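# Remove box lid and set it top-up on table

## Task

Lift the lid off the box and put it down flat on the table, top side up, resting wholly on the table surface and clear of the box; at the end the box must stand upright with all of its contents still inside.

## Robot and tools

ROBOT. Two arms, left_arm and right_arm, each carrying a multi-fingered hand: right_arm a right hand, left_arm its mirror-image left hand. Base positions in the scene frame: left_arm (-0.001, +0.246, +0.029) m, right_arm (0, -0.231, +0.025) m, both turned only slightly about z. A camera stand sits behind the arms. A loose object may occasionally get a brief external nudge.

FRAMES. Scene frame: origin at table-top height halfway between the nominal bases, +z up, +x out over the table, left_arm toward +y (these are not image left/right). Reported hand positions (metres), quaternions (wxyz), velocities and Hand targets are in each arm's own base frame. Fixed cameras and the table use the scene frame. Motion offsets are expressed in the axes of the current Hand target. Reported positions may be off by a few cm, more at long reach.

HAND POINT AXES (right hand). +z runs along straight fingers toward the tips; +x crosses the palm away from the thumb; +y points out of the palm. The palm surface is at y = -0.062, z from -0.110 to -0.049; straight fingertips end near z = +0.122 at y = -0.076. Index centre is 0.023 m toward the thumb side, middle and ring 0.023 and 0.068 m to the far side. A rigid mast on the palm side of the wrist (x +0.05 to +0.10, z -0.16 to -0.11, reaching y = +0.06) can collide with things. On the left hand +x points toward the thumb, so the mast x values flip sign. Digits are hard plastic with 3 cm rubber tips.

execute_actions. Argument actions: a list of actions; each action is a list of up to 15 rows, each row one control step of 1/30 s (an action lasts 0.5 s; a short action repeats its final row). Every row is one flat list of 48 numbers, all in [-1, 1], covering both arms even when one is idle:
- 0-5: left_arm dx, dy, dz, rx, ry, rz
- 6-21: left hand hinge goals (order below)
- 22-23: left current_limit, speed
- 24-29: right_arm dx, dy, dz, rx, ry, rz
- 30-45: right hand hinge goals
- 46-47: right current_limit, speed
Arm numbers are offsets, not poses: each row gives a displacement from the Hand target held at the start of that action (rows do not accumulate within an action; the next action counts from the new Hand target, so repeating an offset moves further). Scale: 1.0 = 0.6 m for dx,dy,dz and 180 degrees for the rotation vector rx,ry,rz. Commanded orientation is clipped to within 40 degrees of the measured one. The hand often stops short of the target; all-zero offsets re-request it, and any remaining gap must be sent as a new offset. Under load the arm sags below target; command higher if needed. Very small moves may not start. To stop pressing on something, command the target back past the hand point.
Optional cameras: list of names, ["all"], or []; default is all for an empty actions list, none otherwise. An empty actions list returns a status with images.

HAND NUMBERS, per arm, in order: index_abd, index_mcp, index_pip, index_dip, middle_abd, middle_mcp, middle_pip, middle_dip, ring_abd, ring_mcp, ring_pip, ring_dip, thumb_cmc, thumb_axl, thumb_mcp, thumb_ipl. These are absolute goal angles scaled between each hinge's stops (degrees at +1 / -1; value for straight): _abd +60/-60 (0.00, +1 spreads away from thumb); _mcp +128/-18 (-0.75); _pip +108/-29 (-0.58); _dip +117/-21 (-0.70); +1 curls toward the palm. thumb_cmc +120/-20 (-0.71), swings the thumb in front of the palm; thumb_axl +140/-27 (-0.68), rolls the thumb about its own line; thumb_mcp +109/-69 (-0.23) and thumb_ipl +108/-77 (-0.17) bend it. A 0 is a real goal: to keep a hand unchanged, resend its hand_goal, hand_current_limit and hand_speed. current_limit maps -1..+1 to 0..550 mA (floor 11 mA) and also limits hinge speed; speed sets the goal slew rate to (speed+1)/2 of 8.5 rad/s. Initial values: current_limit +0.4, speed -0.6; last written values persist. Grip force comes from placing goals beyond the object's surface.

RESULTS. end_effector_position and end_effector_quat_wxyz per arm, Hand target, joint positions/velocities/torques, motor temperatures, and per-motor hand_goal, hand_measured, hand_current_ma (positive pushes toward -1), hand_state (moving, goal, blocked, overload), hand_current_limit, hand_speed. Velocities may be summarised as "within noise".

zoom_image: camera (cam_high, cam_low, cam_left_wrist, cam_right_wrist) and region [x0, y0, x1, y1] in pixels, at most 504x504, from that camera's latest image. All images are 672x504.

finished_scene: scene = current scene number; irreversible, ends the scene. Call only when the lid lies top-up, fully on the table, clear of the box, and the box is upright and full, with nothing held by the robot.

AVOID. Dropping the lid or releasing it while moving; anything leaving the table; hitting the table or box hard; contact or pinching between the two arms/hands; a motor at 495 mA or more for 5 s (it shuts off for 10 s); motors reaching 100 C (85 C gives MOTOR HOT; at 100 the arm goes limp for 30-60 s) from holding loads, stretched poses or pushing at unreachable targets. The scene keeps running while you think, holding the last command. Wrist near the waist axis can make small moves swing the whole arm. Joint ranges (rad): waist ±2.880, shoulder 0 to 3.142, elbow 0 to 3.019, wrist pitch -1.693 to 1.571, wrist yaw ±1.571, wrist roll ±2.094.

Each tool is called after "Emit:" as name(argument=value, ...), one argument or row to a line, values as JSON.

## Session

Emit:
execute_actions(
  actions=[],
)

Scene clock: 0.00 s.
left_arm: end_effector_position=(+0.2304, +0.0864, +0.1756) hand_goal=(+0.000, -0.754, -0.576, -0.696, +0.000, -0.754, -0.576, -0.696, +0.000, -0.754, -0.576, -0.696, -0.714, -0.678, -0.226, -0.168) hand_measured=(+0.000, -0.754, -0.576, -0.696, +0.000, -0.754, -0.576, -0.696, +0.000, -0.754, -0.576, -0.696, -0.714, -0.678, -0.226, -0.168) hand_current_ma=(+0, +0, +0, +0, +0, +0, +0, +0, +0, +0, +0, +0, +0, +0, +0, +0) hand_state=(goal, goal, goal, goal, goal, goal, goal, goal, goal, goal, goal, goal, goal, goal, goal, goal) hand_current_limit=0.40 hand_speed=-0.60 end_effector_quat_wxyz=(+0.084, +0.470, +0.874, -0.089) | right_arm: end_effector_position=(+0.6571, +0.3752, +0.2791) hand_goal=(+0.000, -0.754, -0.576, -0.696, +0.000, -0.754, -0.576, -0.696, +0.000, -0.754, -0.576, -0.696, -0.714, -0.678, -0.226, -0.168) hand_measured=(+0.000, -0.754, -0.576, -0.696, +0.000, -0.754, -0.576, -0.696, +0.000, -0.754, -0.576, -0.696, -0.714, -0.678, -0.226, -0.168) hand_current_ma=(+0, +0, +0, +0, +0, +0, +0, +0, +0, +0, +0, +0, +0, +0, +0, +0) hand_state=(goal, goal, goal, goal, goal, goal, goal, goal, goal, goal, goal, goal, goal, goal, goal, goal) hand_current_limit=0.40 hand_speed=-0.60 end_effector_quat_wxyz=(+0.317, +0.325, +0.612, +0.647)
Joint positions: left_arm=[0.375 0.756 0.729 -1.572 0.244 -0.206] | right_arm=[0.531 1.982 1.216 0.805 -0.096 0.036]
Joint velocities: within noise
Joint torques (N m): no reading
Motor temperatures (°C): left_arm=[38 36 35 35 32 33] | right_arm=[35 33 35 33 35 32]
Heat: left arm: hottest waist 38 °C; right arm: hottest waist 35 °C.
Hand target: left_arm +0.2375, +0.0891, +0.1888; +0.094, +0.472, +0.873, -0.078 | right_arm +0.6588, +0.3762, +0.3013; +0.325, +0.316, +0.599, +0.660

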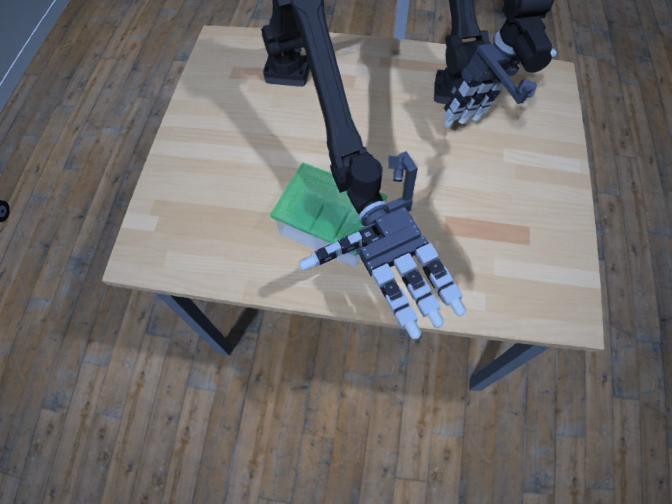

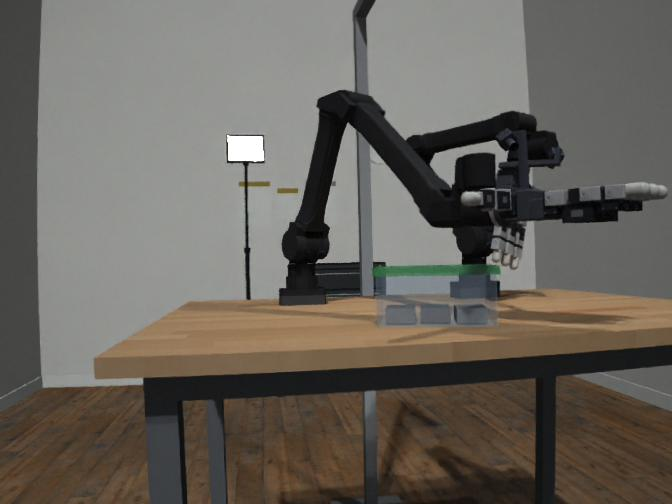

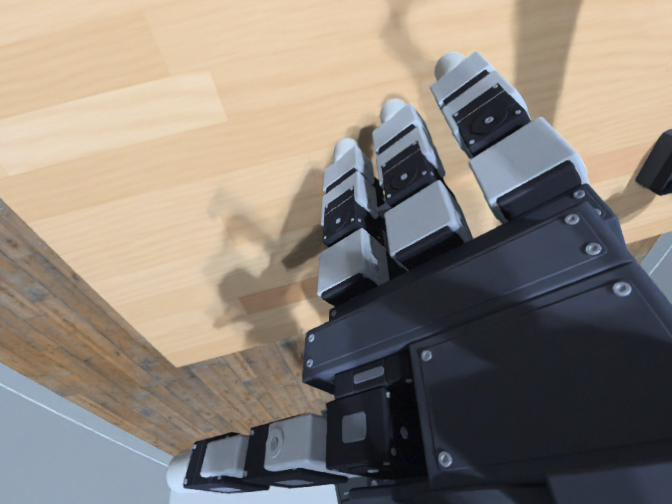

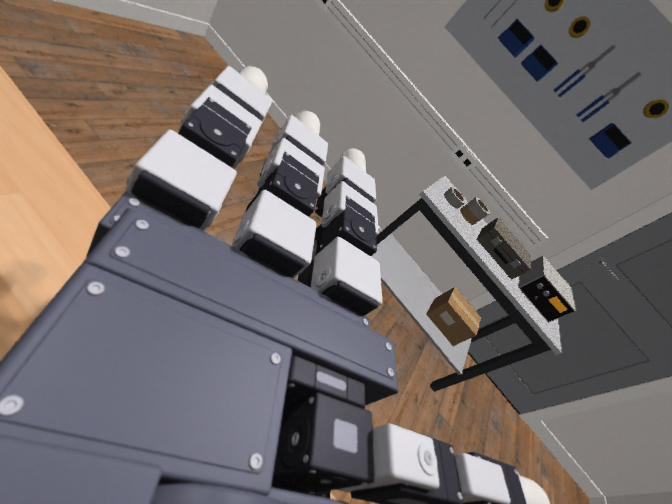

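Emit:
zoom_image(
  camera="cam_high",
  region=[240, 140, 480, 320],
)

Emit:
zoom_image(
  camera="cam_low",
  region=[340, 200, 540, 350],
)

Scaled by 2.100 from the camera's 672x504 image, which has a finer 960x720 frame.

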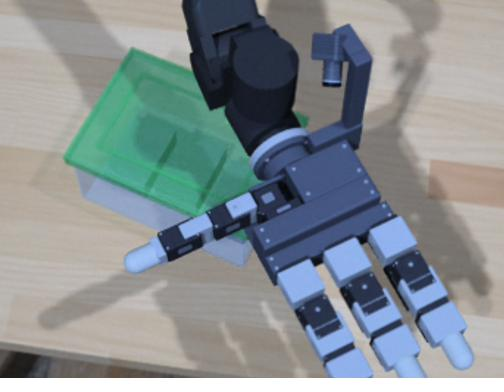

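Scaled by 2.520 from the camera's 672x504 image, which has a finer 960x720 frame.

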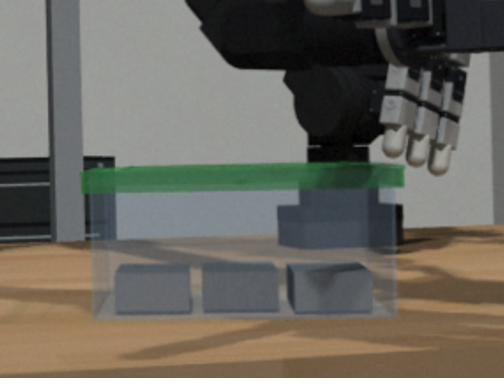

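Emit:
execute_actions(
  actions=[
    [[-0.02,-0.004,-0.081,0,0,0,0,-0.754,-0.576,-0.696,0,-0.754,-0.576,-0.696,0,-0.754,-0.576,-0.696,-0.714,-0.678,-0.226,-0.168,0.4,-0.6,-0.0244,0.0276,-0.124,0,0,0,0,-0.754,-0.576,-0.696,0,-0.754,-0.576,-0.696,0,-0.754,-0.576,-0.696,-0.714,-0.678,-0.226,-0.168,0.4,-0.6]],
    [[-0.02,-0.004,-0.081,0,0,0,0,-0.754,-0.576,-0.696,0,-0.754,-0.576,-0.696,0,-0.754,-0.576,-0.696,-0.714,-0.678,-0.226,-0.168,0.4,-0.6,-0.0244,0.0276,-0.124,0,0,0,0,-0.754,-0.576,-0.696,0,-0.754,-0.576,-0.696,0,-0.754,-0.576,-0.696,-0.714,-0.678,-0.226,-0.168,0.4,-0.6]],
  ],
)

Scene clock: 52.13 s.
left_arm: end_effector_position=(+0.2306, +0.0869, +0.2632) hand_goal=(+0.000, -0.754, -0.576, -0.696, +0.000, -0.754, -0.576, -0.696, +0.000, -0.754, -0.576, -0.696, -0.714, -0.678, -0.226, -0.168) hand_measured=(+0.000, -0.752, -0.576, -0.696, +0.000, -0.752, -0.576, -0.696, +0.000, -0.752, -0.576, -0.696, -0.714, -0.678, -0.222, -0.168) hand_current_ma=(+0, +0, +0, +0, +0, +0, +0, +0, +0, +0, +0, +0, +0, +0, +0, +0) hand_state=(goal, goal, goal, goal, goal, goal, goal, goal, goal, goal, goal, goal, goal, goal, goal, goal) hand_current_limit=0.40 hand_speed=-0.60 end_effector_quat_wxyz=(+0.108, +0.459, +0.881, -0.041) | right_arm: end_effector_position=(+0.5582, +0.2708, +0.3001) hand_goal=(+0.000, -0.754, -0.576, -0.696, +0.000, -0.754, -0.576, -0.696, +0.000, -0.754, -0.576, -0.696, -0.714, -0.678, -0.226, -0.168) hand_measured=(+0.000, -0.762, -0.576, -0.696, +0.000, -0.762, -0.576, -0.696, +0.000, -0.764, -0.576, -0.696, -0.722, -0.678, -0.226, -0.168) hand_current_ma=(+0, -34, -3, +0, +0, -37, -3, +0, +0, -39, -3, +0, -32, +3, +1, +1) hand_state=(goal, goal, goal, goal, goal, goal, goal, goal, goal, goal, goal, goal, goal, goal, goal, goal) hand_current_limit=0.40 hand_speed=-0.60 end_effector_quat_wxyz=(+0.315, +0.323, +0.615, +0.646)
Joint positions: left_arm=[0.329 0.699 0.917 -1.697 0.214 -0.29] | right_arm=[0.439 1.674 0.801 0.906 -0.193 0.036]
Joint torques (N m): left_arm=[1.03 1.55 14.28 0.25 0.12 -0.1] | right_arm=[-0.44 -15.44 6.48 3.67 0 0.15]
Motor temperatures (°C): left_arm=[38 36 42 35 32 33] | right_arm=[35 36 41 34 35 31]
Heat: left arm: hottest elbow 42 °C; right arm: hottest elbow 41 °C.
Hand target: left_arm +0.2376, +0.0888, +0.2890; +0.094, +0.472, +0.873, -0.078 | right_arm +0.5543, +0.2633, +0.3212; +0.325, +0.316, +0.599, +0.660
Off the commanded pose: left_arm 0.027 m, 5 deg | right_arm 0.023 m, 3 deg.
joint sent to its limit (left arm) — joint 4 (wrist pitch), lower limit. The joint targets are off in orientation, not in position.

Emit:
execute_actions(
  actions=[
    [[-0.045,0.071,0.008,0,0,0,0,-0.754,-0.576,-0.696,0,-0.754,-0.576,-0.696,0,-0.754,-0.576,-0.696,-0.714,-0.678,-0.226,-0.168,0.4,-0.6,-0.0244,0.0276,-0.124,0,0,0,0,-0.754,-0.576,-0.696,0,-0.754,-0.576,-0.696,0,-0.754,-0.576,-0.696,-0.714,-0.678,-0.226,-0.168,0.4,-0.6]],
    [[-0.045,0.071,0.008,0,0,0,0,-0.754,-0.576,-0.696,0,-0.754,-0.576,-0.696,0,-0.754,-0.576,-0.696,-0.714,-0.678,-0.226,-0.168,0.4,-0.6,-0.0244,0.0276,-0.124,0,0,0,0,-0.754,-0.576,-0.696,0,-0.754,-0.576,-0.696,0,-0.754,-0.576,-0.696,-0.714,-0.678,-0.226,-0.168,0.4,-0.6]],
    [[0,0,0,0.006,-0.014,0.128,0,-0.754,-0.576,-0.696,0,-0.754,-0.576,-0.696,0,-0.754,-0.576,-0.696,-0.714,-0.678,-0.226,-0.168,0.4,-0.6,0,0,0,0.1,0.0474,-0.033,0,-0.754,-0.576,-0.696,0,-0.754,-0.576,-0.696,0,-0.754,-0.576,-0.696,-0.714,-0.678,-0.226,-0.168,0.4,-0.6]],
  ],
)

Scene clock: 55.87 s.
left_arm: end_effector_position=(+0.3325, +0.0854, +0.2749) hand_goal=(+0.000, -0.754, -0.576, -0.696, +0.000, -0.754, -0.576, -0.696, +0.000, -0.754, -0.576, -0.696, -0.714, -0.678, -0.226, -0.168) hand_measured=(+0.000, -0.752, -0.576, -0.696, +0.000, -0.752, -0.576, -0.696, +0.000, -0.752, -0.576, -0.696, -0.714, -0.678, -0.222, -0.168) hand_current_ma=(+0, +0, +0, +0, +0, +0, +0, +0, +0, +0, +0, +0, +0, +0, +0, +0) hand_state=(goal, goal, goal, goal, goal, goal, goal, goal, goal, goal, goal, goal, goal, goal, goal, goal) hand_current_limit=0.40 hand_speed=-0.60 end_effector_quat_wxyz=(+0.114, +0.631, +0.763, -0.084) | right_arm: end_effector_position=(+0.4401, +0.1533, +0.3024) hand_goal=(+0.000, -0.754, -0.576, -0.696, +0.000, -0.754, -0.576, -0.696, +0.000, -0.754, -0.576, -0.696, -0.714, -0.678, -0.226, -0.168) hand_measured=(+0.000, -0.764, -0.576, -0.696, +0.000, -0.764, -0.576, -0.696, +0.000, -0.764, -0.576, -0.696, -0.722, -0.678, -0.226, -0.168) hand_current_ma=(+0, -39, -3, +0, +0, -41, -3, +0, +0, -43, -3, +0, -36, +3, +1, +1) hand_state=(goal, goal, goal, goal, goal, goal, goal, goal, goal, goal, goal, goal, goal, goal, goal, goal) hand_current_limit=0.40 hand_speed=-0.60 end_effector_quat_wxyz=(+0.232, +0.301, +0.739, +0.556)
Joint positions: left_arm=[0.377 1.019 1.102 -1.691 0.282 0.193] | right_arm=[0.117 1.066 0.511 0.207 -0.642 -0.222]
Joint torques (N m): left_arm=[2.14 -2.43 12 0.06 0.41 0.11] | right_arm=[-0.5 -7.88 11.7 1.85 -0.31 -0.03]
Heat: left arm: hottest elbow 42 °C; right arm: hottest elbow 41 °C.
Hand target: left_arm +0.3389, +0.0893, +0.2884; +0.122, +0.636, +0.759, -0.076 | right_arm +0.4499, +0.1500, +0.3414; +0.260, +0.282, +0.733, +0.562
Off the commanded pose: left_arm 0.015 m, 1 deg | right_arm 0.040 m, 4 deg.

Emit:
execute_actions(
  actions=[
    [[0,0,0,0.006,-0.014,0.128,0,-0.754,-0.576,-0.696,0,-0.754,-0.576,-0.696,0,-0.754,-0.576,-0.696,-0.714,-0.678,-0.226,-0.168,0.4,-0.6,0,0,0,0.1,0.0474,-0.033,0,-0.754,-0.576,-0.696,0,-0.754,-0.576,-0.696,0,-0.754,-0.576,-0.696,-0.714,-0.678,-0.226,-0.168,0.4,-0.6]],
    [[0,0,0,0.006,-0.014,0.128,0,-0.754,-0.576,-0.696,0,-0.754,-0.576,-0.696,0,-0.754,-0.576,-0.696,-0.714,-0.678,-0.226,-0.168,0.4,-0.6,0,0,0,0.1,0.0474,-0.033,0,-0.754,-0.576,-0.696,0,-0.754,-0.576,-0.696,0,-0.754,-0.576,-0.696,-0.714,-0.678,-0.226,-0.168,0.4,-0.6]],
    [[0,0,0,0.006,-0.014,0.128,0,-0.754,-0.576,-0.696,0,-0.754,-0.576,-0.696,0,-0.754,-0.576,-0.696,-0.714,-0.678,-0.226,-0.168,0.4,-0.6,0,0,0,0.1,0.0474,-0.033,0,-0.754,-0.576,-0.696,0,-0.754,-0.576,-0.696,0,-0.754,-0.576,-0.696,-0.714,-0.678,-0.226,-0.168,0.4,-0.6]],
  ],
  cameras=["all"],
)

Scene clock: 59.83 s.
left_arm: end_effector_position=(+0.3279, +0.0812, +0.2669) hand_goal=(+0.000, -0.754, -0.576, -0.696, +0.000, -0.754, -0.576, -0.696, +0.000, -0.754, -0.576, -0.696, -0.714, -0.678, -0.226, -0.168) hand_measured=(+0.000, -0.754, -0.576, -0.696, +0.000, -0.754, -0.576, -0.696, +0.000, -0.754, -0.576, -0.696, -0.714, -0.678, -0.222, -0.168) hand_current_ma=(+0, +0, +0, +0, +0, +0, +0, +0, +0, +0, +0, +0, +0, +0, +0, +0) hand_state=(goal, goal, goal, goal, goal, goal, goal, goal, goal, goal, goal, goal, goal, goal, goal, goal) hand_current_limit=0.40 hand_speed=-0.60 end_effector_quat_wxyz=(+0.175, +0.947, +0.267, -0.041) | right_arm: end_effector_position=(+0.4410, +0.1438, +0.3226) hand_goal=(+0.000, -0.754, -0.576, -0.696, +0.000, -0.754, -0.576, -0.696, +0.000, -0.754, -0.576, -0.696, -0.714, -0.678, -0.226, -0.168) hand_measured=(+0.000, -0.760, -0.576, -0.696, +0.000, -0.760, -0.576, -0.696, +0.000, -0.760, -0.576, -0.696, -0.722, -0.678, -0.224, -0.168) hand_current_ma=(+0, -23, -3, +0, +0, -25, -3, +0, +0, -27, -3, +0, -35, +3, +9, +1) hand_state=(goal, goal, goal, goal, goal, goal, goal, goal, goal, goal, goal, goal, goal, goal, goal, goal) hand_current_limit=0.40 hand_speed=-0.60 end_effector_quat_wxyz=(+0.010, +0.146, +0.974, +0.173)
Joint positions: left_arm=[0.652 1.242 1.158 -1.7 0.294 1.704] | right_arm=[0.043 1.325 1.37 -1.527 -0.337 -1.215]
Joint torques (N m): left_arm=[2.14 -5.07 14.02 -0.27 0.53 0.13] | right_arm=[1.44 -9.7 11.59 0.08 -0.31 -0.11]
Heat: left arm: hottest elbow 43 °C; right arm: hottest elbow 42 °C.
Hand target: left_arm +0.3389, +0.0893, +0.2886; +0.173, +0.950, +0.253, -0.053 | right_arm +0.4500, +0.1501, +0.3414; +0.023, +0.130, +0.976, +0.174
Off the commanded pose: left_arm 0.026 m, 2 deg | right_arm 0.022 m, 2 deg.
joint sent to its limit (left arm) — joint 4 (wrist pitch), lower limit. The joint targets are off in orientation, not in position.
camera_calibration:
cam_left_wrist: T_world_to_cam=[[-0.982494, 0.1655, -0.0855259, 0.305412], [0.112056, 0.891771, 0.438392, -0.271874], [0.148823, 0.421134, -0.894705, 0.280919], [0, 0, 0, 1]] pos_world=[0.288723, 0.0735999, 0.396648]
cam_right_wrist: T_world_to_cam=[[0.91778, 0.367853, 0.149544, -0.468915], [0.262902, -0.845141, 0.465424, -0.188739], [0.297593, -0.387842, -0.872363, 0.330279], [0, 0, 0, 1]] pos_world=[0.381692, 0.141077, 0.44609]

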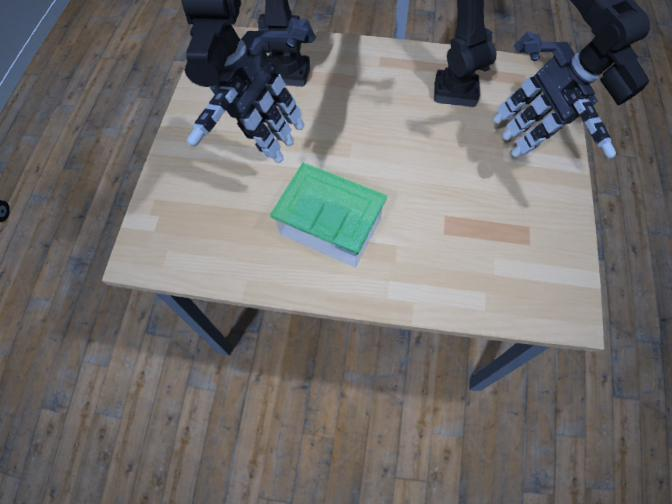

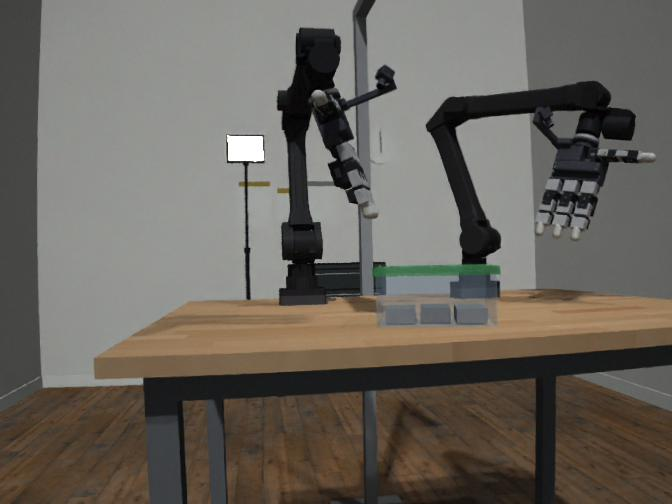

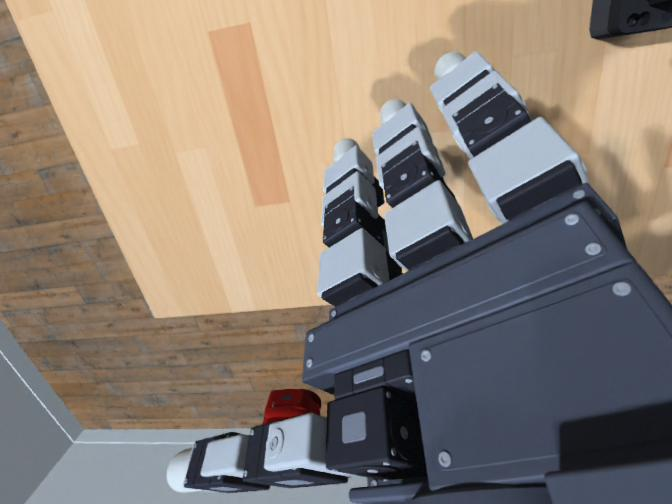

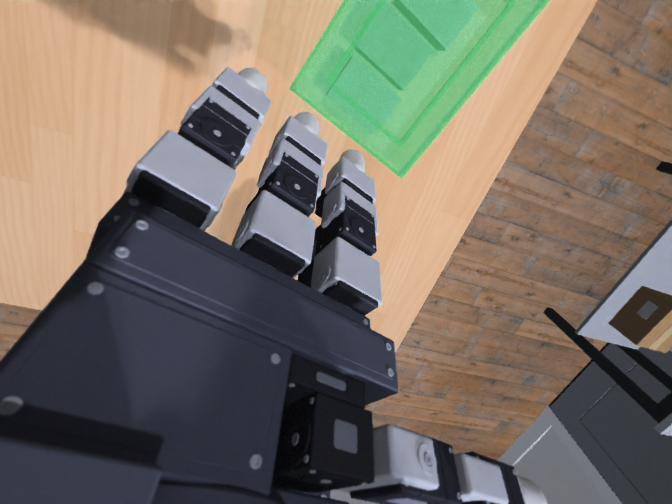

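Emit:
zoom_image(
  camera="cam_high",
  region=[250, 150, 410, 280],
)

Emit:
zoom_image(
  camera="cam_low",
  region=[360, 240, 520, 340],
)

Emit:
zoom_image(
  camera="cam_right_wrist",
  region=[280, 0, 560, 200],
)

Scaled by 3.150 from the camera's 672x504 image, which has a finer 960x720 frame.

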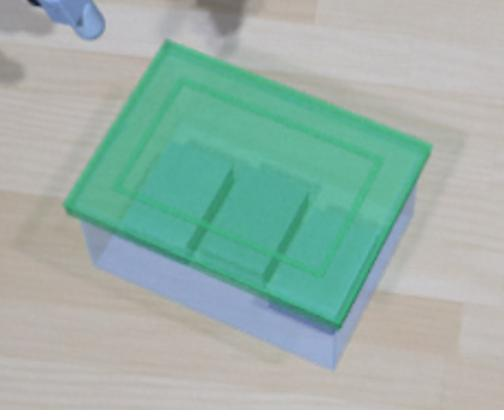

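Scaled by 3.150 from the camera's 672x504 image, which has a finer 960x720 frame.

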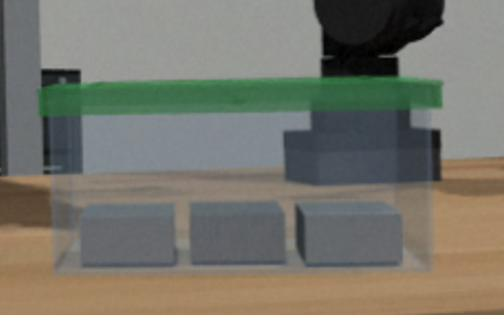

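Scaled by 1.800 from the camera's 672x504 image, which has a finer 960x720 frame.

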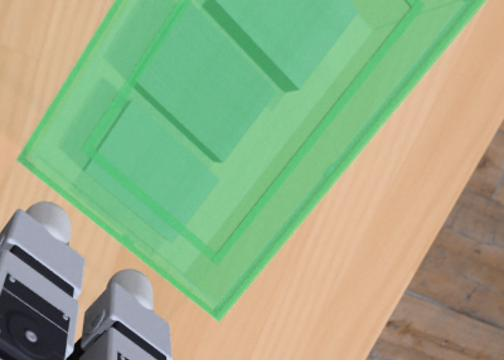

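Emit:
execute_actions(
  actions=[
    [[0,0,0,0.0065,-0.0138,0.128,0,-0.754,-0.576,-0.696,0,-0.754,-0.576,-0.696,0,-0.754,-0.576,-0.696,-0.714,-0.678,-0.226,-0.168,0.4,-0.6,0.012,-0.04,0,0,0,0,0,-0.754,-0.576,-0.696,0,-0.754,-0.576,-0.696,0,-0.754,-0.576,-0.696,-0.714,-0.678,-0.226,-0.168,0.4,-0.6]],
    [[0,0,0,0.0065,-0.0138,0.128,0,-0.754,-0.576,-0.696,0,-0.754,-0.576,-0.696,0,-0.754,-0.576,-0.696,-0.714,-0.678,-0.226,-0.168,0.4,-0.6,0.012,-0.04,0.002,0,0,0,0,-0.754,-0.576,-0.696,0,-0.754,-0.576,-0.696,0,-0.754,-0.576,-0.696,-0.714,-0.678,-0.226,-0.168,0.4,-0.6]],
    [[0.0912,0.0626,0.0095,0,0,0,0,-0.754,-0.576,-0.696,0,-0.754,-0.576,-0.696,0,-0.754,-0.576,-0.696,-0.714,-0.678,-0.226,-0.168,0.4,-0.6,0,0,0,0,0,0,0,-0.754,-0.576,-0.696,0,-0.754,-0.576,-0.696,0,-0.754,-0.576,-0.696,-0.714,-0.678,-0.226,-0.168,0.4,-0.6]],
    [[0.0912,0.0626,0.0095,0,0,0,0,-0.754,-0.576,-0.696,0,-0.754,-0.576,-0.696,0,-0.754,-0.576,-0.696,-0.714,-0.678,-0.226,-0.168,0.4,-0.6,0,0,0,0,0,0,0,-0.754,-0.576,-0.696,0,-0.754,-0.576,-0.696,0,-0.754,-0.576,-0.696,-0.714,-0.678,-0.226,-0.168,0.4,-0.6]],
    [[0.0912,0.0626,0.0095,0,0,0,0,-0.754,-0.576,-0.696,0,-0.754,-0.576,-0.696,0,-0.754,-0.576,-0.696,-0.714,-0.678,-0.226,-0.168,0.4,-0.6,0,0,0,0,0,0,0,-0.754,-0.576,-0.696,0,-0.754,-0.576,-0.696,0,-0.754,-0.576,-0.696,-0.714,-0.678,-0.226,-0.168,0.4,-0.6]],
    [[0.0912,0.0626,0.0095,0,0,0,0,-0.754,-0.576,-0.696,0,-0.754,-0.576,-0.696,0,-0.754,-0.576,-0.696,-0.714,-0.678,-0.226,-0.168,0.4,-0.6,0,0,0,0,0,0,0,-0.754,-0.576,-0.696,0,-0.754,-0.576,-0.696,0,-0.754,-0.576,-0.696,-0.714,-0.678,-0.226,-0.168,0.4,-0.6]],
  ],
  cameras=["all"],
)

Scene clock: 69.83 s.
left_arm: end_effector_position=(+0.4878, -0.1224, +0.2989) hand_goal=(+0.000, -0.754, -0.576, -0.696, +0.000, -0.754, -0.576, -0.696, +0.000, -0.754, -0.576, -0.696, -0.714, -0.678, -0.226, -0.168) hand_measured=(+0.000, -0.756, -0.576, -0.696, +0.000, -0.756, -0.576, -0.696, +0.000, -0.756, -0.576, -0.696, -0.716, -0.678, -0.222, -0.168) hand_current_ma=(+0, +0, +0, +0, +0, +0, +0, +0, +0, +0, +0, +0, +0, +0, +0, +0) hand_state=(goal, goal, goal, goal, goal, goal, goal, goal, goal, goal, goal, goal, goal, goal, goal, goal) hand_current_limit=0.40 hand_speed=-0.60 end_effector_quat_wxyz=(+0.178, +0.973, -0.147, -0.022) | right_arm: end_effector_position=(+0.4304, +0.1138, +0.3129) hand_goal=(+0.000, -0.754, -0.576, -0.696, +0.000, -0.754, -0.576, -0.696, +0.000, -0.754, -0.576, -0.696, -0.714, -0.678, -0.226, -0.168) hand_measured=(+0.000, -0.758, -0.576, -0.696, +0.000, -0.758, -0.576, -0.696, +0.000, -0.758, -0.576, -0.696, -0.720, -0.678, -0.224, -0.168) hand_current_ma=(+0, -15, -3, +0, +0, -17, -3, +0, +0, -19, -3, +0, -26, +3, +10, +1) hand_state=(goal, goal, goal, goal, goal, goal, goal, goal, goal, goal, goal, goal, goal, goal, goal, goal) hand_current_limit=0.40 hand_speed=-0.60 end_effector_quat_wxyz=(+0.012, +0.133, +0.976, +0.172)
Joint positions: left_arm=[0.039 1.687 1.702 -1.701 0.343 1.931] | right_arm=[-0.038 1.307 1.327 -1.531 -0.341 -1.327]
Joint torques (N m): left_arm=[2.9 -11.46 14.26 0.09 0.45 -0.12] | right_arm=[-0.38 -12.69 7.82 0.01 -0.48 -0.11]
Heat: left arm: hottest elbow 45 °C; right arm: hottest elbow 42 °C.
Hand target: left_arm +0.5037, -0.1179, +0.3186; +0.172, +0.974, -0.148, -0.026 | right_arm +0.4244, +0.1108, +0.3237; +0.023, +0.130, +0.976, +0.174
Off the commanded pose: left_arm 0.026 m, 1 deg | right_arm 0.013 m, 1 deg.
joint sent to its limit (left arm) — joint 4 (wrist pitch), lower limit. The joint targets are off in orientation, not in position.
camera_calibration:
cam_left_wrist: T_world_to_cam=[[-0.523934, 0.814246, -0.249995, 0.403868], [0.651371, 0.572142, 0.498367, -0.442332], [0.548826, 0.0982722, -0.83014, 0.117521], [0, 0, 0, 1]] pos_world=[0.435223, -0.08732, 0.418968]
cam_right_wrist: T_world_to_cam=[[0.907115, 0.390557, 0.156867, -0.446976], [0.278699, -0.836681, 0.471478, -0.216461], [0.315387, -0.383967, -0.867814, 0.303803], [0, 0, 0, 1]] pos_world=[0.369971, 0.110111, 0.435817]

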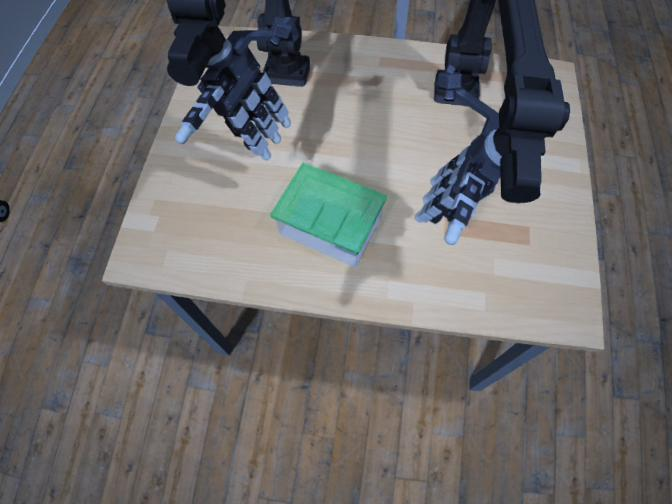

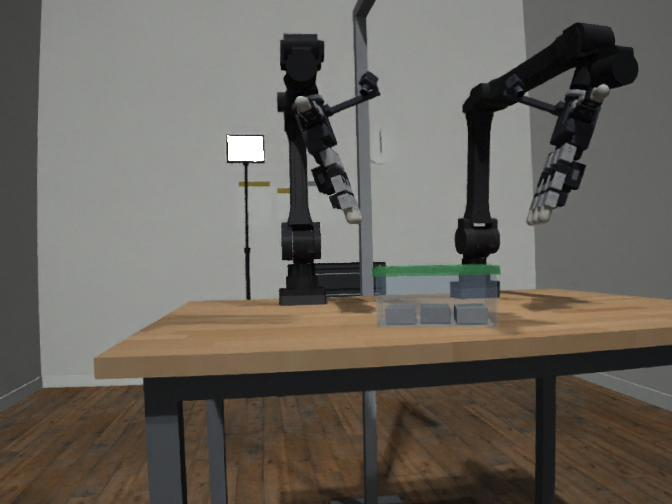

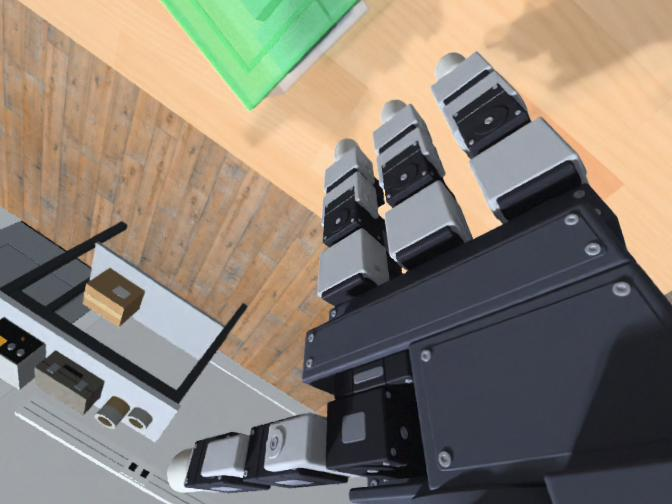

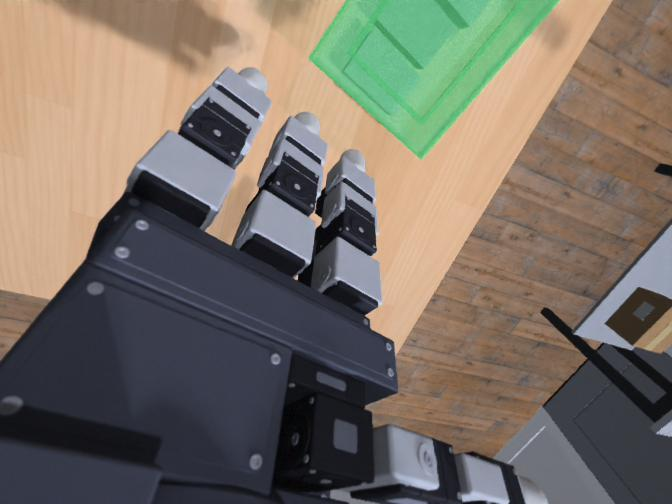

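Emit:
zoom_image(
  camera="cam_high",
  region=[170, 40, 340, 180],
)

Emit:
zoom_image(
  camera="cam_high",
  region=[390, 80, 560, 260],
)

Scaled by 2.965 from the camera's 672x504 image, which has a finer 960x720 frame.

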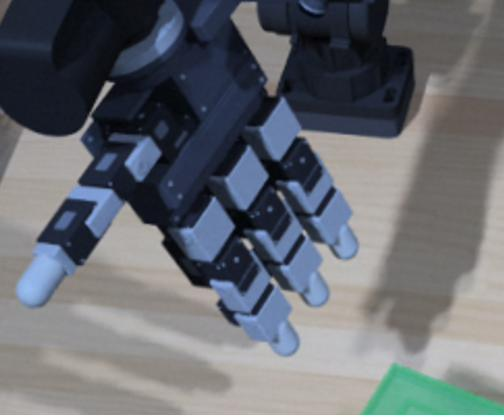

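Scaled by 2.800 from the camera's 672x504 image, which has a finer 960x720 frame.

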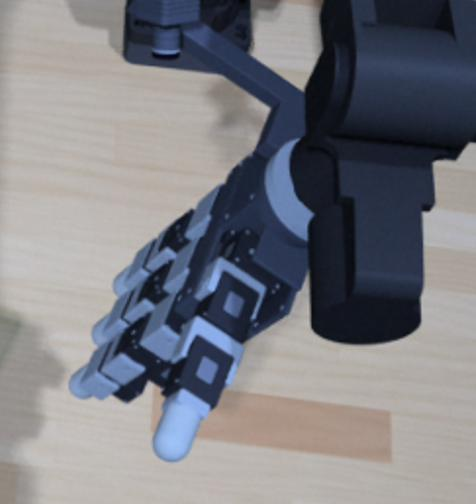

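Emit:
zoom_image(
  camera="cam_low",
  region=[320, 160, 400, 240],
)

Emit:
zoom_image(
  camera="cam_low",
  region=[510, 160, 590, 240],
)

Emit:
zoom_image(
  camera="cam_high",
  region=[80, 20, 584, 380],
)

Scaled by 6.300 from the camera's 672x504 image, which has a finer 960x720 frame.

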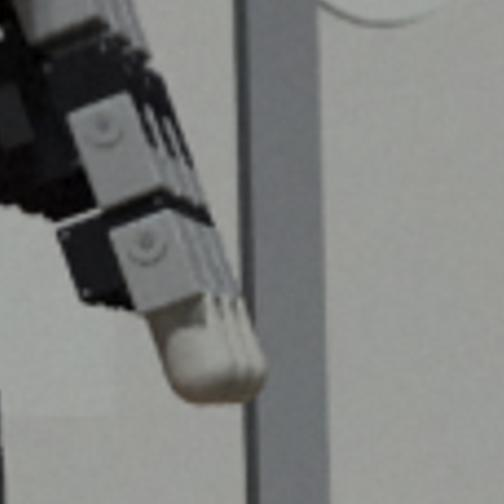

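Scaled by 6.300 from the camera's 672x504 image, which has a finer 960x720 frame.

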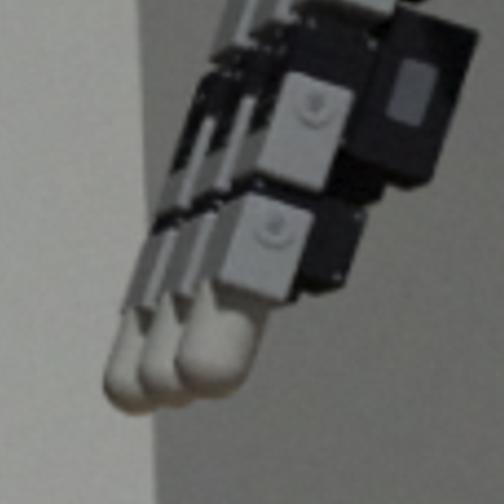

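Scaled by 1.000.

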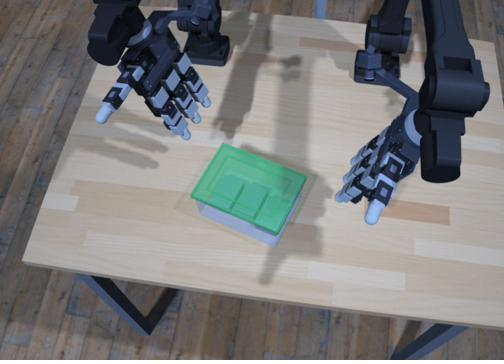

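Emit:
zoom_image(
  camera="cam_left_wrist",
  region=[140, 0, 420, 200],
)

Emit:
zoom_image(
  camera="cam_right_wrist",
  region=[280, 0, 560, 200],
)

Scaled by 1.800 from the camera's 672x504 image, which has a finer 960x720 frame.

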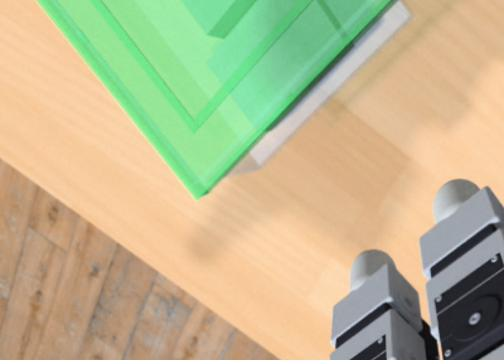

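Scaled by 1.800 from the camera's 672x504 image, which has a finer 960x720 frame.

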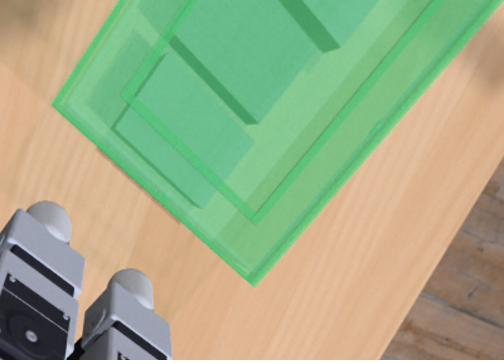

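Emit:
execute_actions(
  actions=[
    [[0.0288,0,0.0583,0,0,0,0,-0.754,-0.576,-0.696,0,-0.754,-0.576,-0.696,0,-0.754,-0.576,-0.696,-0.714,-0.678,-0.226,-0.168,0.4,-0.6,-0.0321,-0.0278,0.0542,0,0,0,0,-0.754,-0.576,-0.696,0,-0.754,-0.576,-0.696,0,-0.754,-0.576,-0.696,-0.714,-0.678,-0.226,-0.168,0.4,-0.6]],
    [[0.0288,0,0.0583,0,0,0,0,-0.754,-0.576,-0.696,0,-0.754,-0.576,-0.696,0,-0.754,-0.576,-0.696,-0.714,-0.678,-0.226,-0.168,0.4,-0.6,-0.0321,-0.0278,0.0542,0,0,0,0,-0.754,-0.576,-0.696,0,-0.754,-0.576,-0.696,0,-0.754,-0.576,-0.696,-0.714,-0.678,-0.226,-0.168,0.4,-0.6]],
    [[0.0288,0,0.0583,0,0,0,0,-0.754,-0.576,-0.696,0,-0.754,-0.576,-0.696,0,-0.754,-0.576,-0.696,-0.714,-0.678,-0.226,-0.168,0.4,-0.6,-0.0321,-0.0278,0.0542,0,0,0,0,-0.754,-0.576,-0.696,0,-0.754,-0.576,-0.696,0,-0.754,-0.576,-0.696,-0.714,-0.678,-0.226,-0.168,0.4,-0.6]],
  ],
  cameras=["all"],
)

Emit:
zoom_image(
  camera="cam_low",
  region=[320, 180, 580, 340],
)

Emit:
zoom_image(
  camera="cam_high",
  region=[210, 120, 450, 280],
)

Emit:
zoom_image(
  camera="cam_left_wrist",
  region=[140, 0, 520, 200],
)

Emit:
zoom_image(
  camera="cam_right_wrist",
  region=[180, 0, 560, 200],
)

Scene clock: 85.23 s.
left_arm: end_effector_position=(+0.5393, -0.1649, +0.2177) hand_goal=(+0.000, -0.754, -0.576, -0.696, +0.000, -0.754, -0.576, -0.696, +0.000, -0.754, -0.576, -0.696, -0.714, -0.678, -0.226, -0.168) hand_measured=(+0.000, -0.756, -0.576, -0.696, +0.000, -0.756, -0.576, -0.696, +0.000, -0.756, -0.576, -0.696, -0.716, -0.678, -0.222, -0.168) hand_current_ma=(+0, +0, +0, +0, +0, +0, +0, +0, +0, +0, +0, +0, +0, +0, +0, +0) hand_state=(goal, goal, goal, goal, goal, goal, goal, goal, goal, goal, goal, goal, goal, goal, goal, goal) hand_current_limit=0.40 hand_speed=-0.60 end_effector_quat_wxyz=(+0.172, +0.973, -0.151, -0.031) | right_arm: end_effector_position=(+0.4712, +0.0872, +0.2136) hand_goal=(+0.000, -0.754, -0.576, -0.696, +0.000, -0.754, -0.576, -0.696, +0.000, -0.754, -0.576, -0.696, -0.714, -0.678, -0.226, -0.168) hand_measured=(+0.000, -0.758, -0.576, -0.696, +0.000, -0.758, -0.576, -0.696, +0.000, -0.758, -0.576, -0.696, -0.720, -0.678, -0.224, -0.168) hand_current_ma=(+0, -15, -3, +0, +0, -17, -3, +0, +0, -18, -3, +0, -25, +3, +11, +1) hand_state=(goal, goal, goal, goal, goal, goal, goal, goal, goal, goal, goal, goal, goal, goal, goal, goal) hand_current_limit=0.40 hand_speed=-0.60 end_effector_quat_wxyz=(+0.014, +0.133, +0.976, +0.172)
Joint positions: left_arm=[-0.045 1.849 1.716 -1.542 0.335 1.852] | right_arm=[-0.098 1.449 1.205 -1.284 -0.345 -1.392]
Joint torques (N m): left_arm=[2.14 -14.45 9.01 0.5 0.54 -0.16] | right_arm=[-1.2 -10.64 7.95 1.24 -0.56 -0.06]
Motor temperatures (°C): left_arm=[38 37 48 34 32 33] | right_arm=[35 37 43 33 35 31]
Heat: left arm: hottest elbow 48 °C; right arm: hottest elbow 43 °C.
Hand target: left_arm +0.5427, -0.1675, +0.2200; +0.172, +0.974, -0.148, -0.026 | right_arm +0.4766, +0.0828, +0.2149; +0.023, +0.130, +0.976, +0.174
Off the commanded pose: left_arm 0.005 m, 1 deg | right_arm 0.007 m, 1 deg.
camera_calibration:
cam_left_wrist: T_world_to_cam=[[-0.518386, 0.823844, -0.229254, 0.439229], [0.664869, 0.556886, 0.497823, -0.420861], [0.537797, 0.105641, -0.83643, 0.0345763], [0, 0, 0, 1]] pos_world=[0.488913, -0.131137, 0.33913]
cam_right_wrist: T_world_to_cam=[[0.906356, 0.390918, 0.160317, -0.458478], [0.277537, -0.836933, 0.471716, -0.202733], [0.318577, -0.383049, -0.867054, 0.192822], [0, 0, 0, 1]] pos_world=[0.410382, 0.083414, 0.336321]

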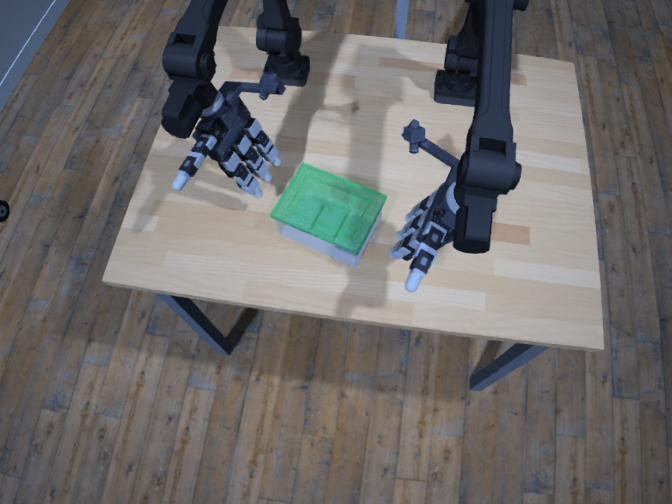

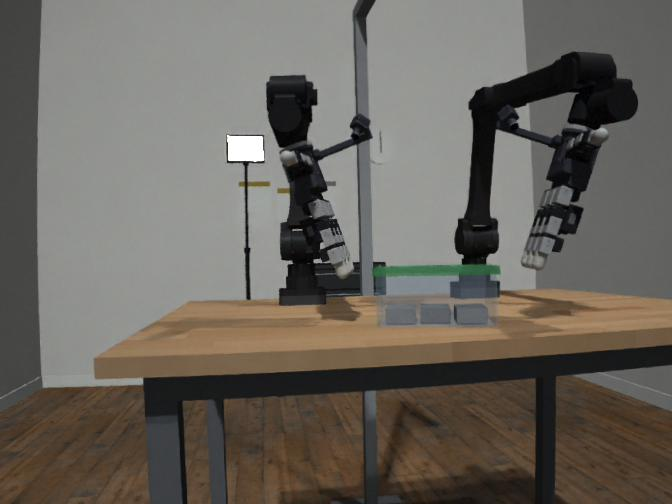

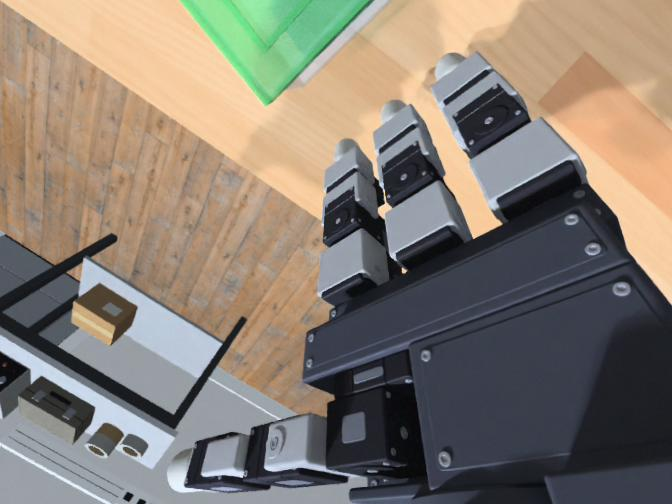

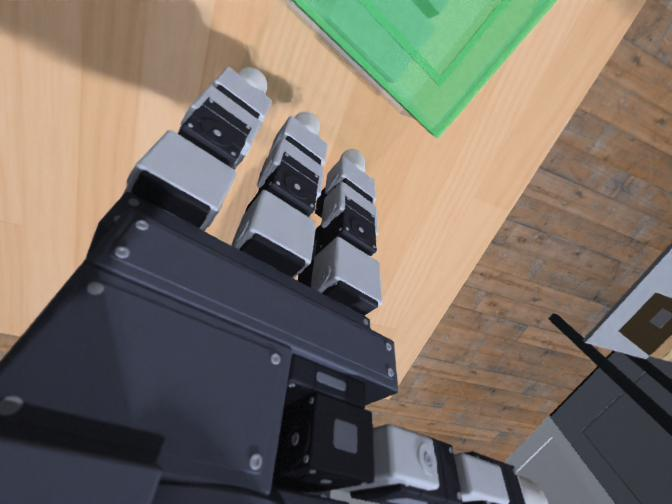

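Scaled by 1.938 from the camera's 672x504 image, which has a finer 960x720 frame.

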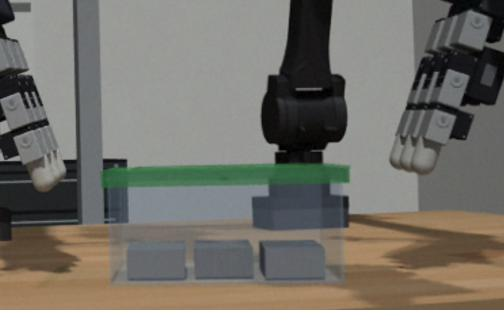

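Scaled by 2.100 from the camera's 672x504 image, which has a finer 960x720 frame.

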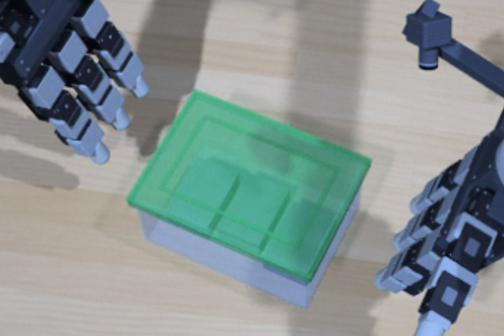

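Scaled by 1.326 from the camera's 672x504 image, which has a finer 960x720 frame.

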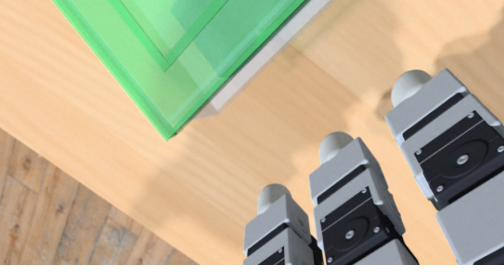

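Scaled by 1.326 from the camera's 672x504 image, which has a finer 960x720 frame.

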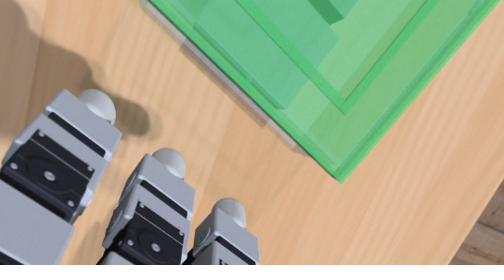

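Emit:
execute_actions(
  actions=[
    [[-0.0042,0.0335,0.0279,0,0,0,0,-0.754,-0.576,-0.696,0,-0.754,-0.576,-0.696,0,-0.754,-0.576,-0.696,-0.714,-0.678,-0.226,-0.168,0.4,-0.6,-0.0054,0.03,0.01,0,0,0,0,-0.754,-0.576,-0.696,0,-0.754,-0.576,-0.696,0,-0.754,-0.576,-0.696,-0.714,-0.678,-0.226,-0.168,0.4,-0.6]],
    [[-0.0042,0.0335,0.0279,0,0,0,0,-0.754,-0.576,-0.696,0,-0.754,-0.576,-0.696,0,-0.754,-0.576,-0.696,-0.714,-0.678,-0.226,-0.168,0.4,-0.6,-0.0054,0.03,0.01,0,0,0,0,-0.754,-0.576,-0.696,0,-0.754,-0.576,-0.696,0,-0.754,-0.576,-0.696,-0.714,-0.678,-0.226,-0.168,0.4,-0.6]],
  ],
  cameras=["all"],
)

Emit:
zoom_image(
  camera="cam_low",
  region=[340, 220, 560, 340],
)

Emit:
zoom_image(
  camera="cam_high",
  region=[210, 120, 450, 280],
)

Emit:
zoom_image(
  camera="cam_left_wrist",
  region=[140, 0, 520, 200],
)

Emit:
zoom_image(
  camera="cam_right_wrist",
  region=[180, 0, 560, 200],
)

Scene clock: 91.63 s.
left_arm: end_effector_position=(+0.5233, -0.2126, +0.1917) hand_goal=(+0.000, -0.754, -0.576, -0.696, +0.000, -0.754, -0.576, -0.696, +0.000, -0.754, -0.576, -0.696, -0.714, -0.678, -0.226, -0.168) hand_measured=(+0.000, -0.756, -0.576, -0.696, +0.000, -0.756, -0.576, -0.696, +0.000, -0.756, -0.576, -0.696, -0.716, -0.678, -0.222, -0.168) hand_current_ma=(+0, +0, +0, +0, +0, +0, +0, +0, +0, +0, +0, +0, +0, +0, +0, +0) hand_state=(goal, goal, goal, goal, goal, goal, goal, goal, goal, goal, goal, goal, goal, goal, goal, goal) hand_current_limit=0.40 hand_speed=-0.60 end_effector_quat_wxyz=(+0.172, +0.973, -0.152, -0.038) | right_arm: end_effector_position=(+0.4759, +0.1155, +0.2060) hand_goal=(+0.000, -0.754, -0.576, -0.696, +0.000, -0.754, -0.576, -0.696, +0.000, -0.754, -0.576, -0.696, -0.714, -0.678, -0.226, -0.168) hand_measured=(+0.000, -0.758, -0.576, -0.696, +0.000, -0.758, -0.576, -0.696, +0.000, -0.758, -0.576, -0.696, -0.720, -0.678, -0.224, -0.168) hand_current_ma=(+0, -14, -3, +0, +0, -16, -3, +0, +0, -18, -3, +0, -25, +3, +11, +1) hand_state=(goal, goal, goal, goal, goal, goal, goal, goal, goal, goal, goal, goal, goal, goal, goal, goal) hand_current_limit=0.40 hand_speed=-0.60 end_effector_quat_wxyz=(+0.006, +0.130, +0.976, +0.173)
Joint positions: left_arm=[-0.133 1.832 1.623 -1.449 0.343 1.763] | right_arm=[-0.032 1.468 1.205 -1.259 -0.344 -1.329]
Joint torques (N m): left_arm=[1.9 -14.97 8.12 0.4 0.58 -0.22] | right_arm=[-0.44 -11.34 9.99 1.2 -0.35 0.22]
Heat: left arm: hottest elbow 47 °C; right arm: hottest elbow 43 °C.
Hand target: left_arm +0.5233, -0.2131, +0.2024; +0.172, +0.974, -0.148, -0.026 | right_arm +0.4928, +0.1177, +0.2160; +0.023, +0.130, +0.976, +0.174
Off the commanded pose: left_arm 0.010 m, 1 deg | right_arm 0.020 m, 2 deg.
camera_calibration:
cam_left_wrist: T_world_to_cam=[[-0.518266, 0.826097, -0.221279, 0.463155], [0.673186, 0.553642, 0.490206, -0.374319], [0.527467, 0.105095, -0.84305, 0.0330134], [0, 0, 0, 1]] pos_world=[0.47461, -0.178842, 0.313812]
cam_right_wrist: T_world_to_cam=[[0.905586, 0.397282, 0.148597, -0.470602], [0.290461, -0.836133, 0.465311, -0.181798], [0.309107, -0.378217, -0.872585, 0.200629], [0, 0, 0, 1]] pos_world=[0.41696, 0.110836, 0.329589]

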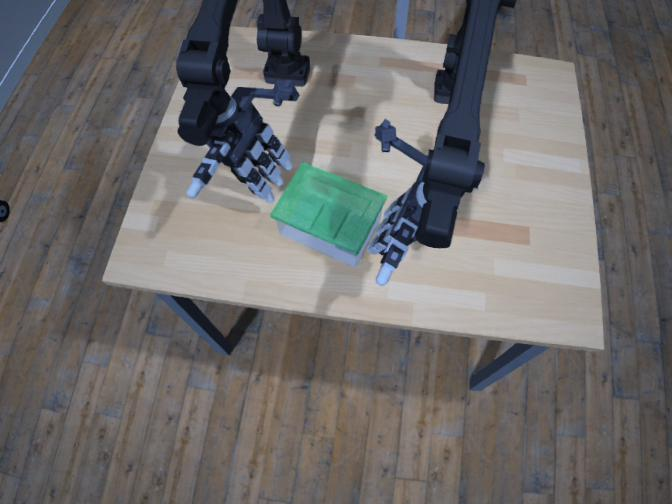

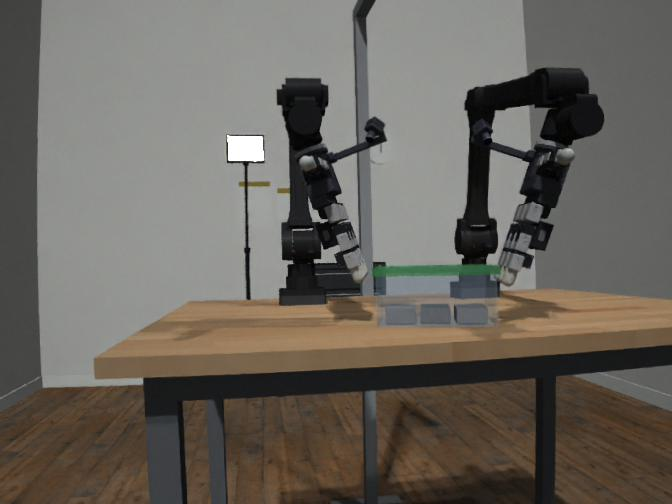

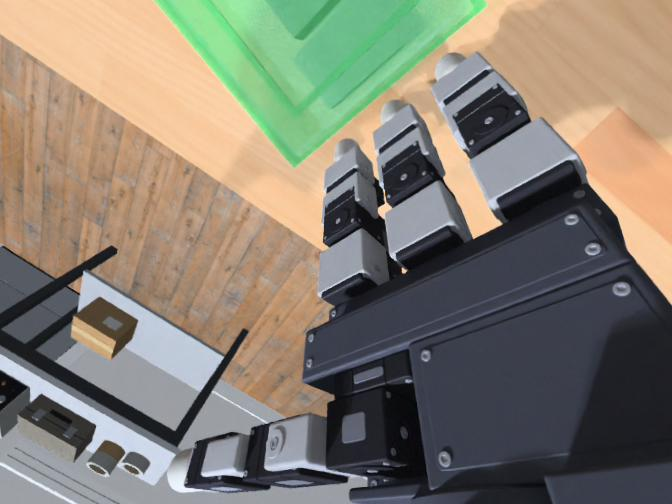

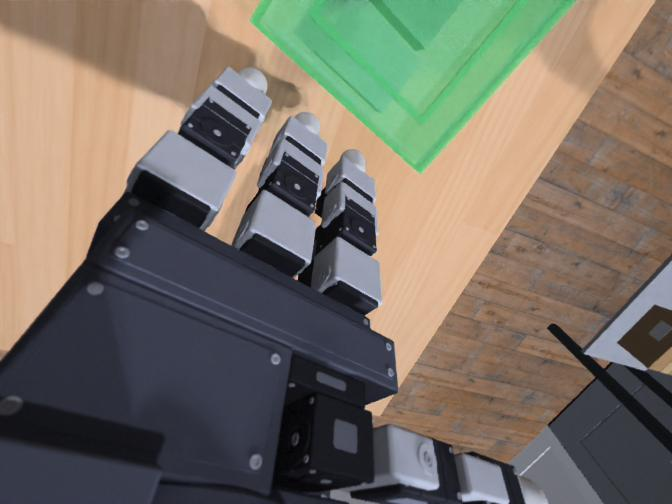

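Scaled by 2.291 from the camera's 672x504 image, which has a finer 960x720 frame.

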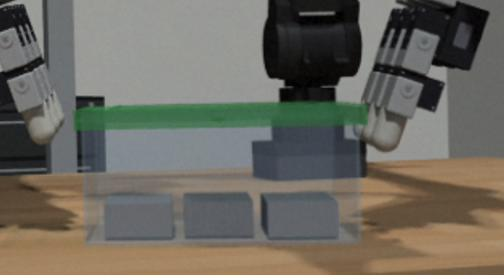

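Scaled by 2.100 from the camera's 672x504 image, which has a finer 960x720 frame.

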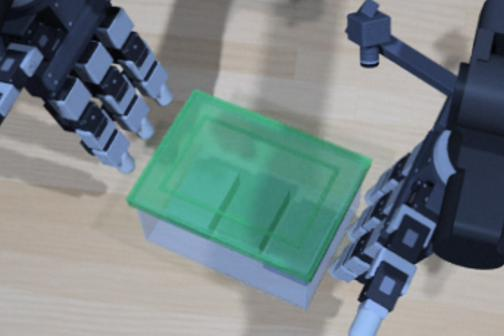

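Scaled by 1.326 from the camera's 672x504 image, which has a finer 960x720 frame.

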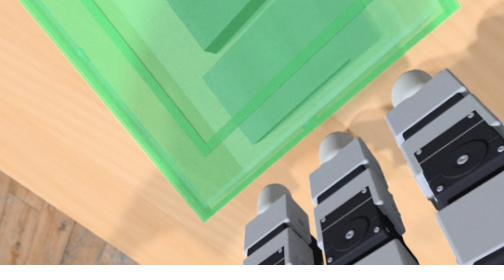

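Scaled by 1.326 from the camera's 672x504 image, which has a finer 960x720 frame.

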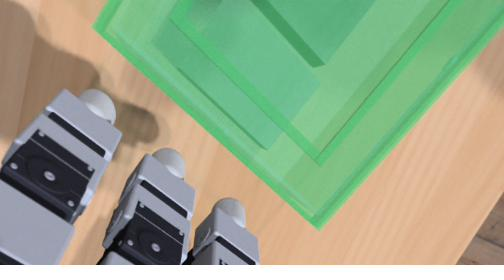

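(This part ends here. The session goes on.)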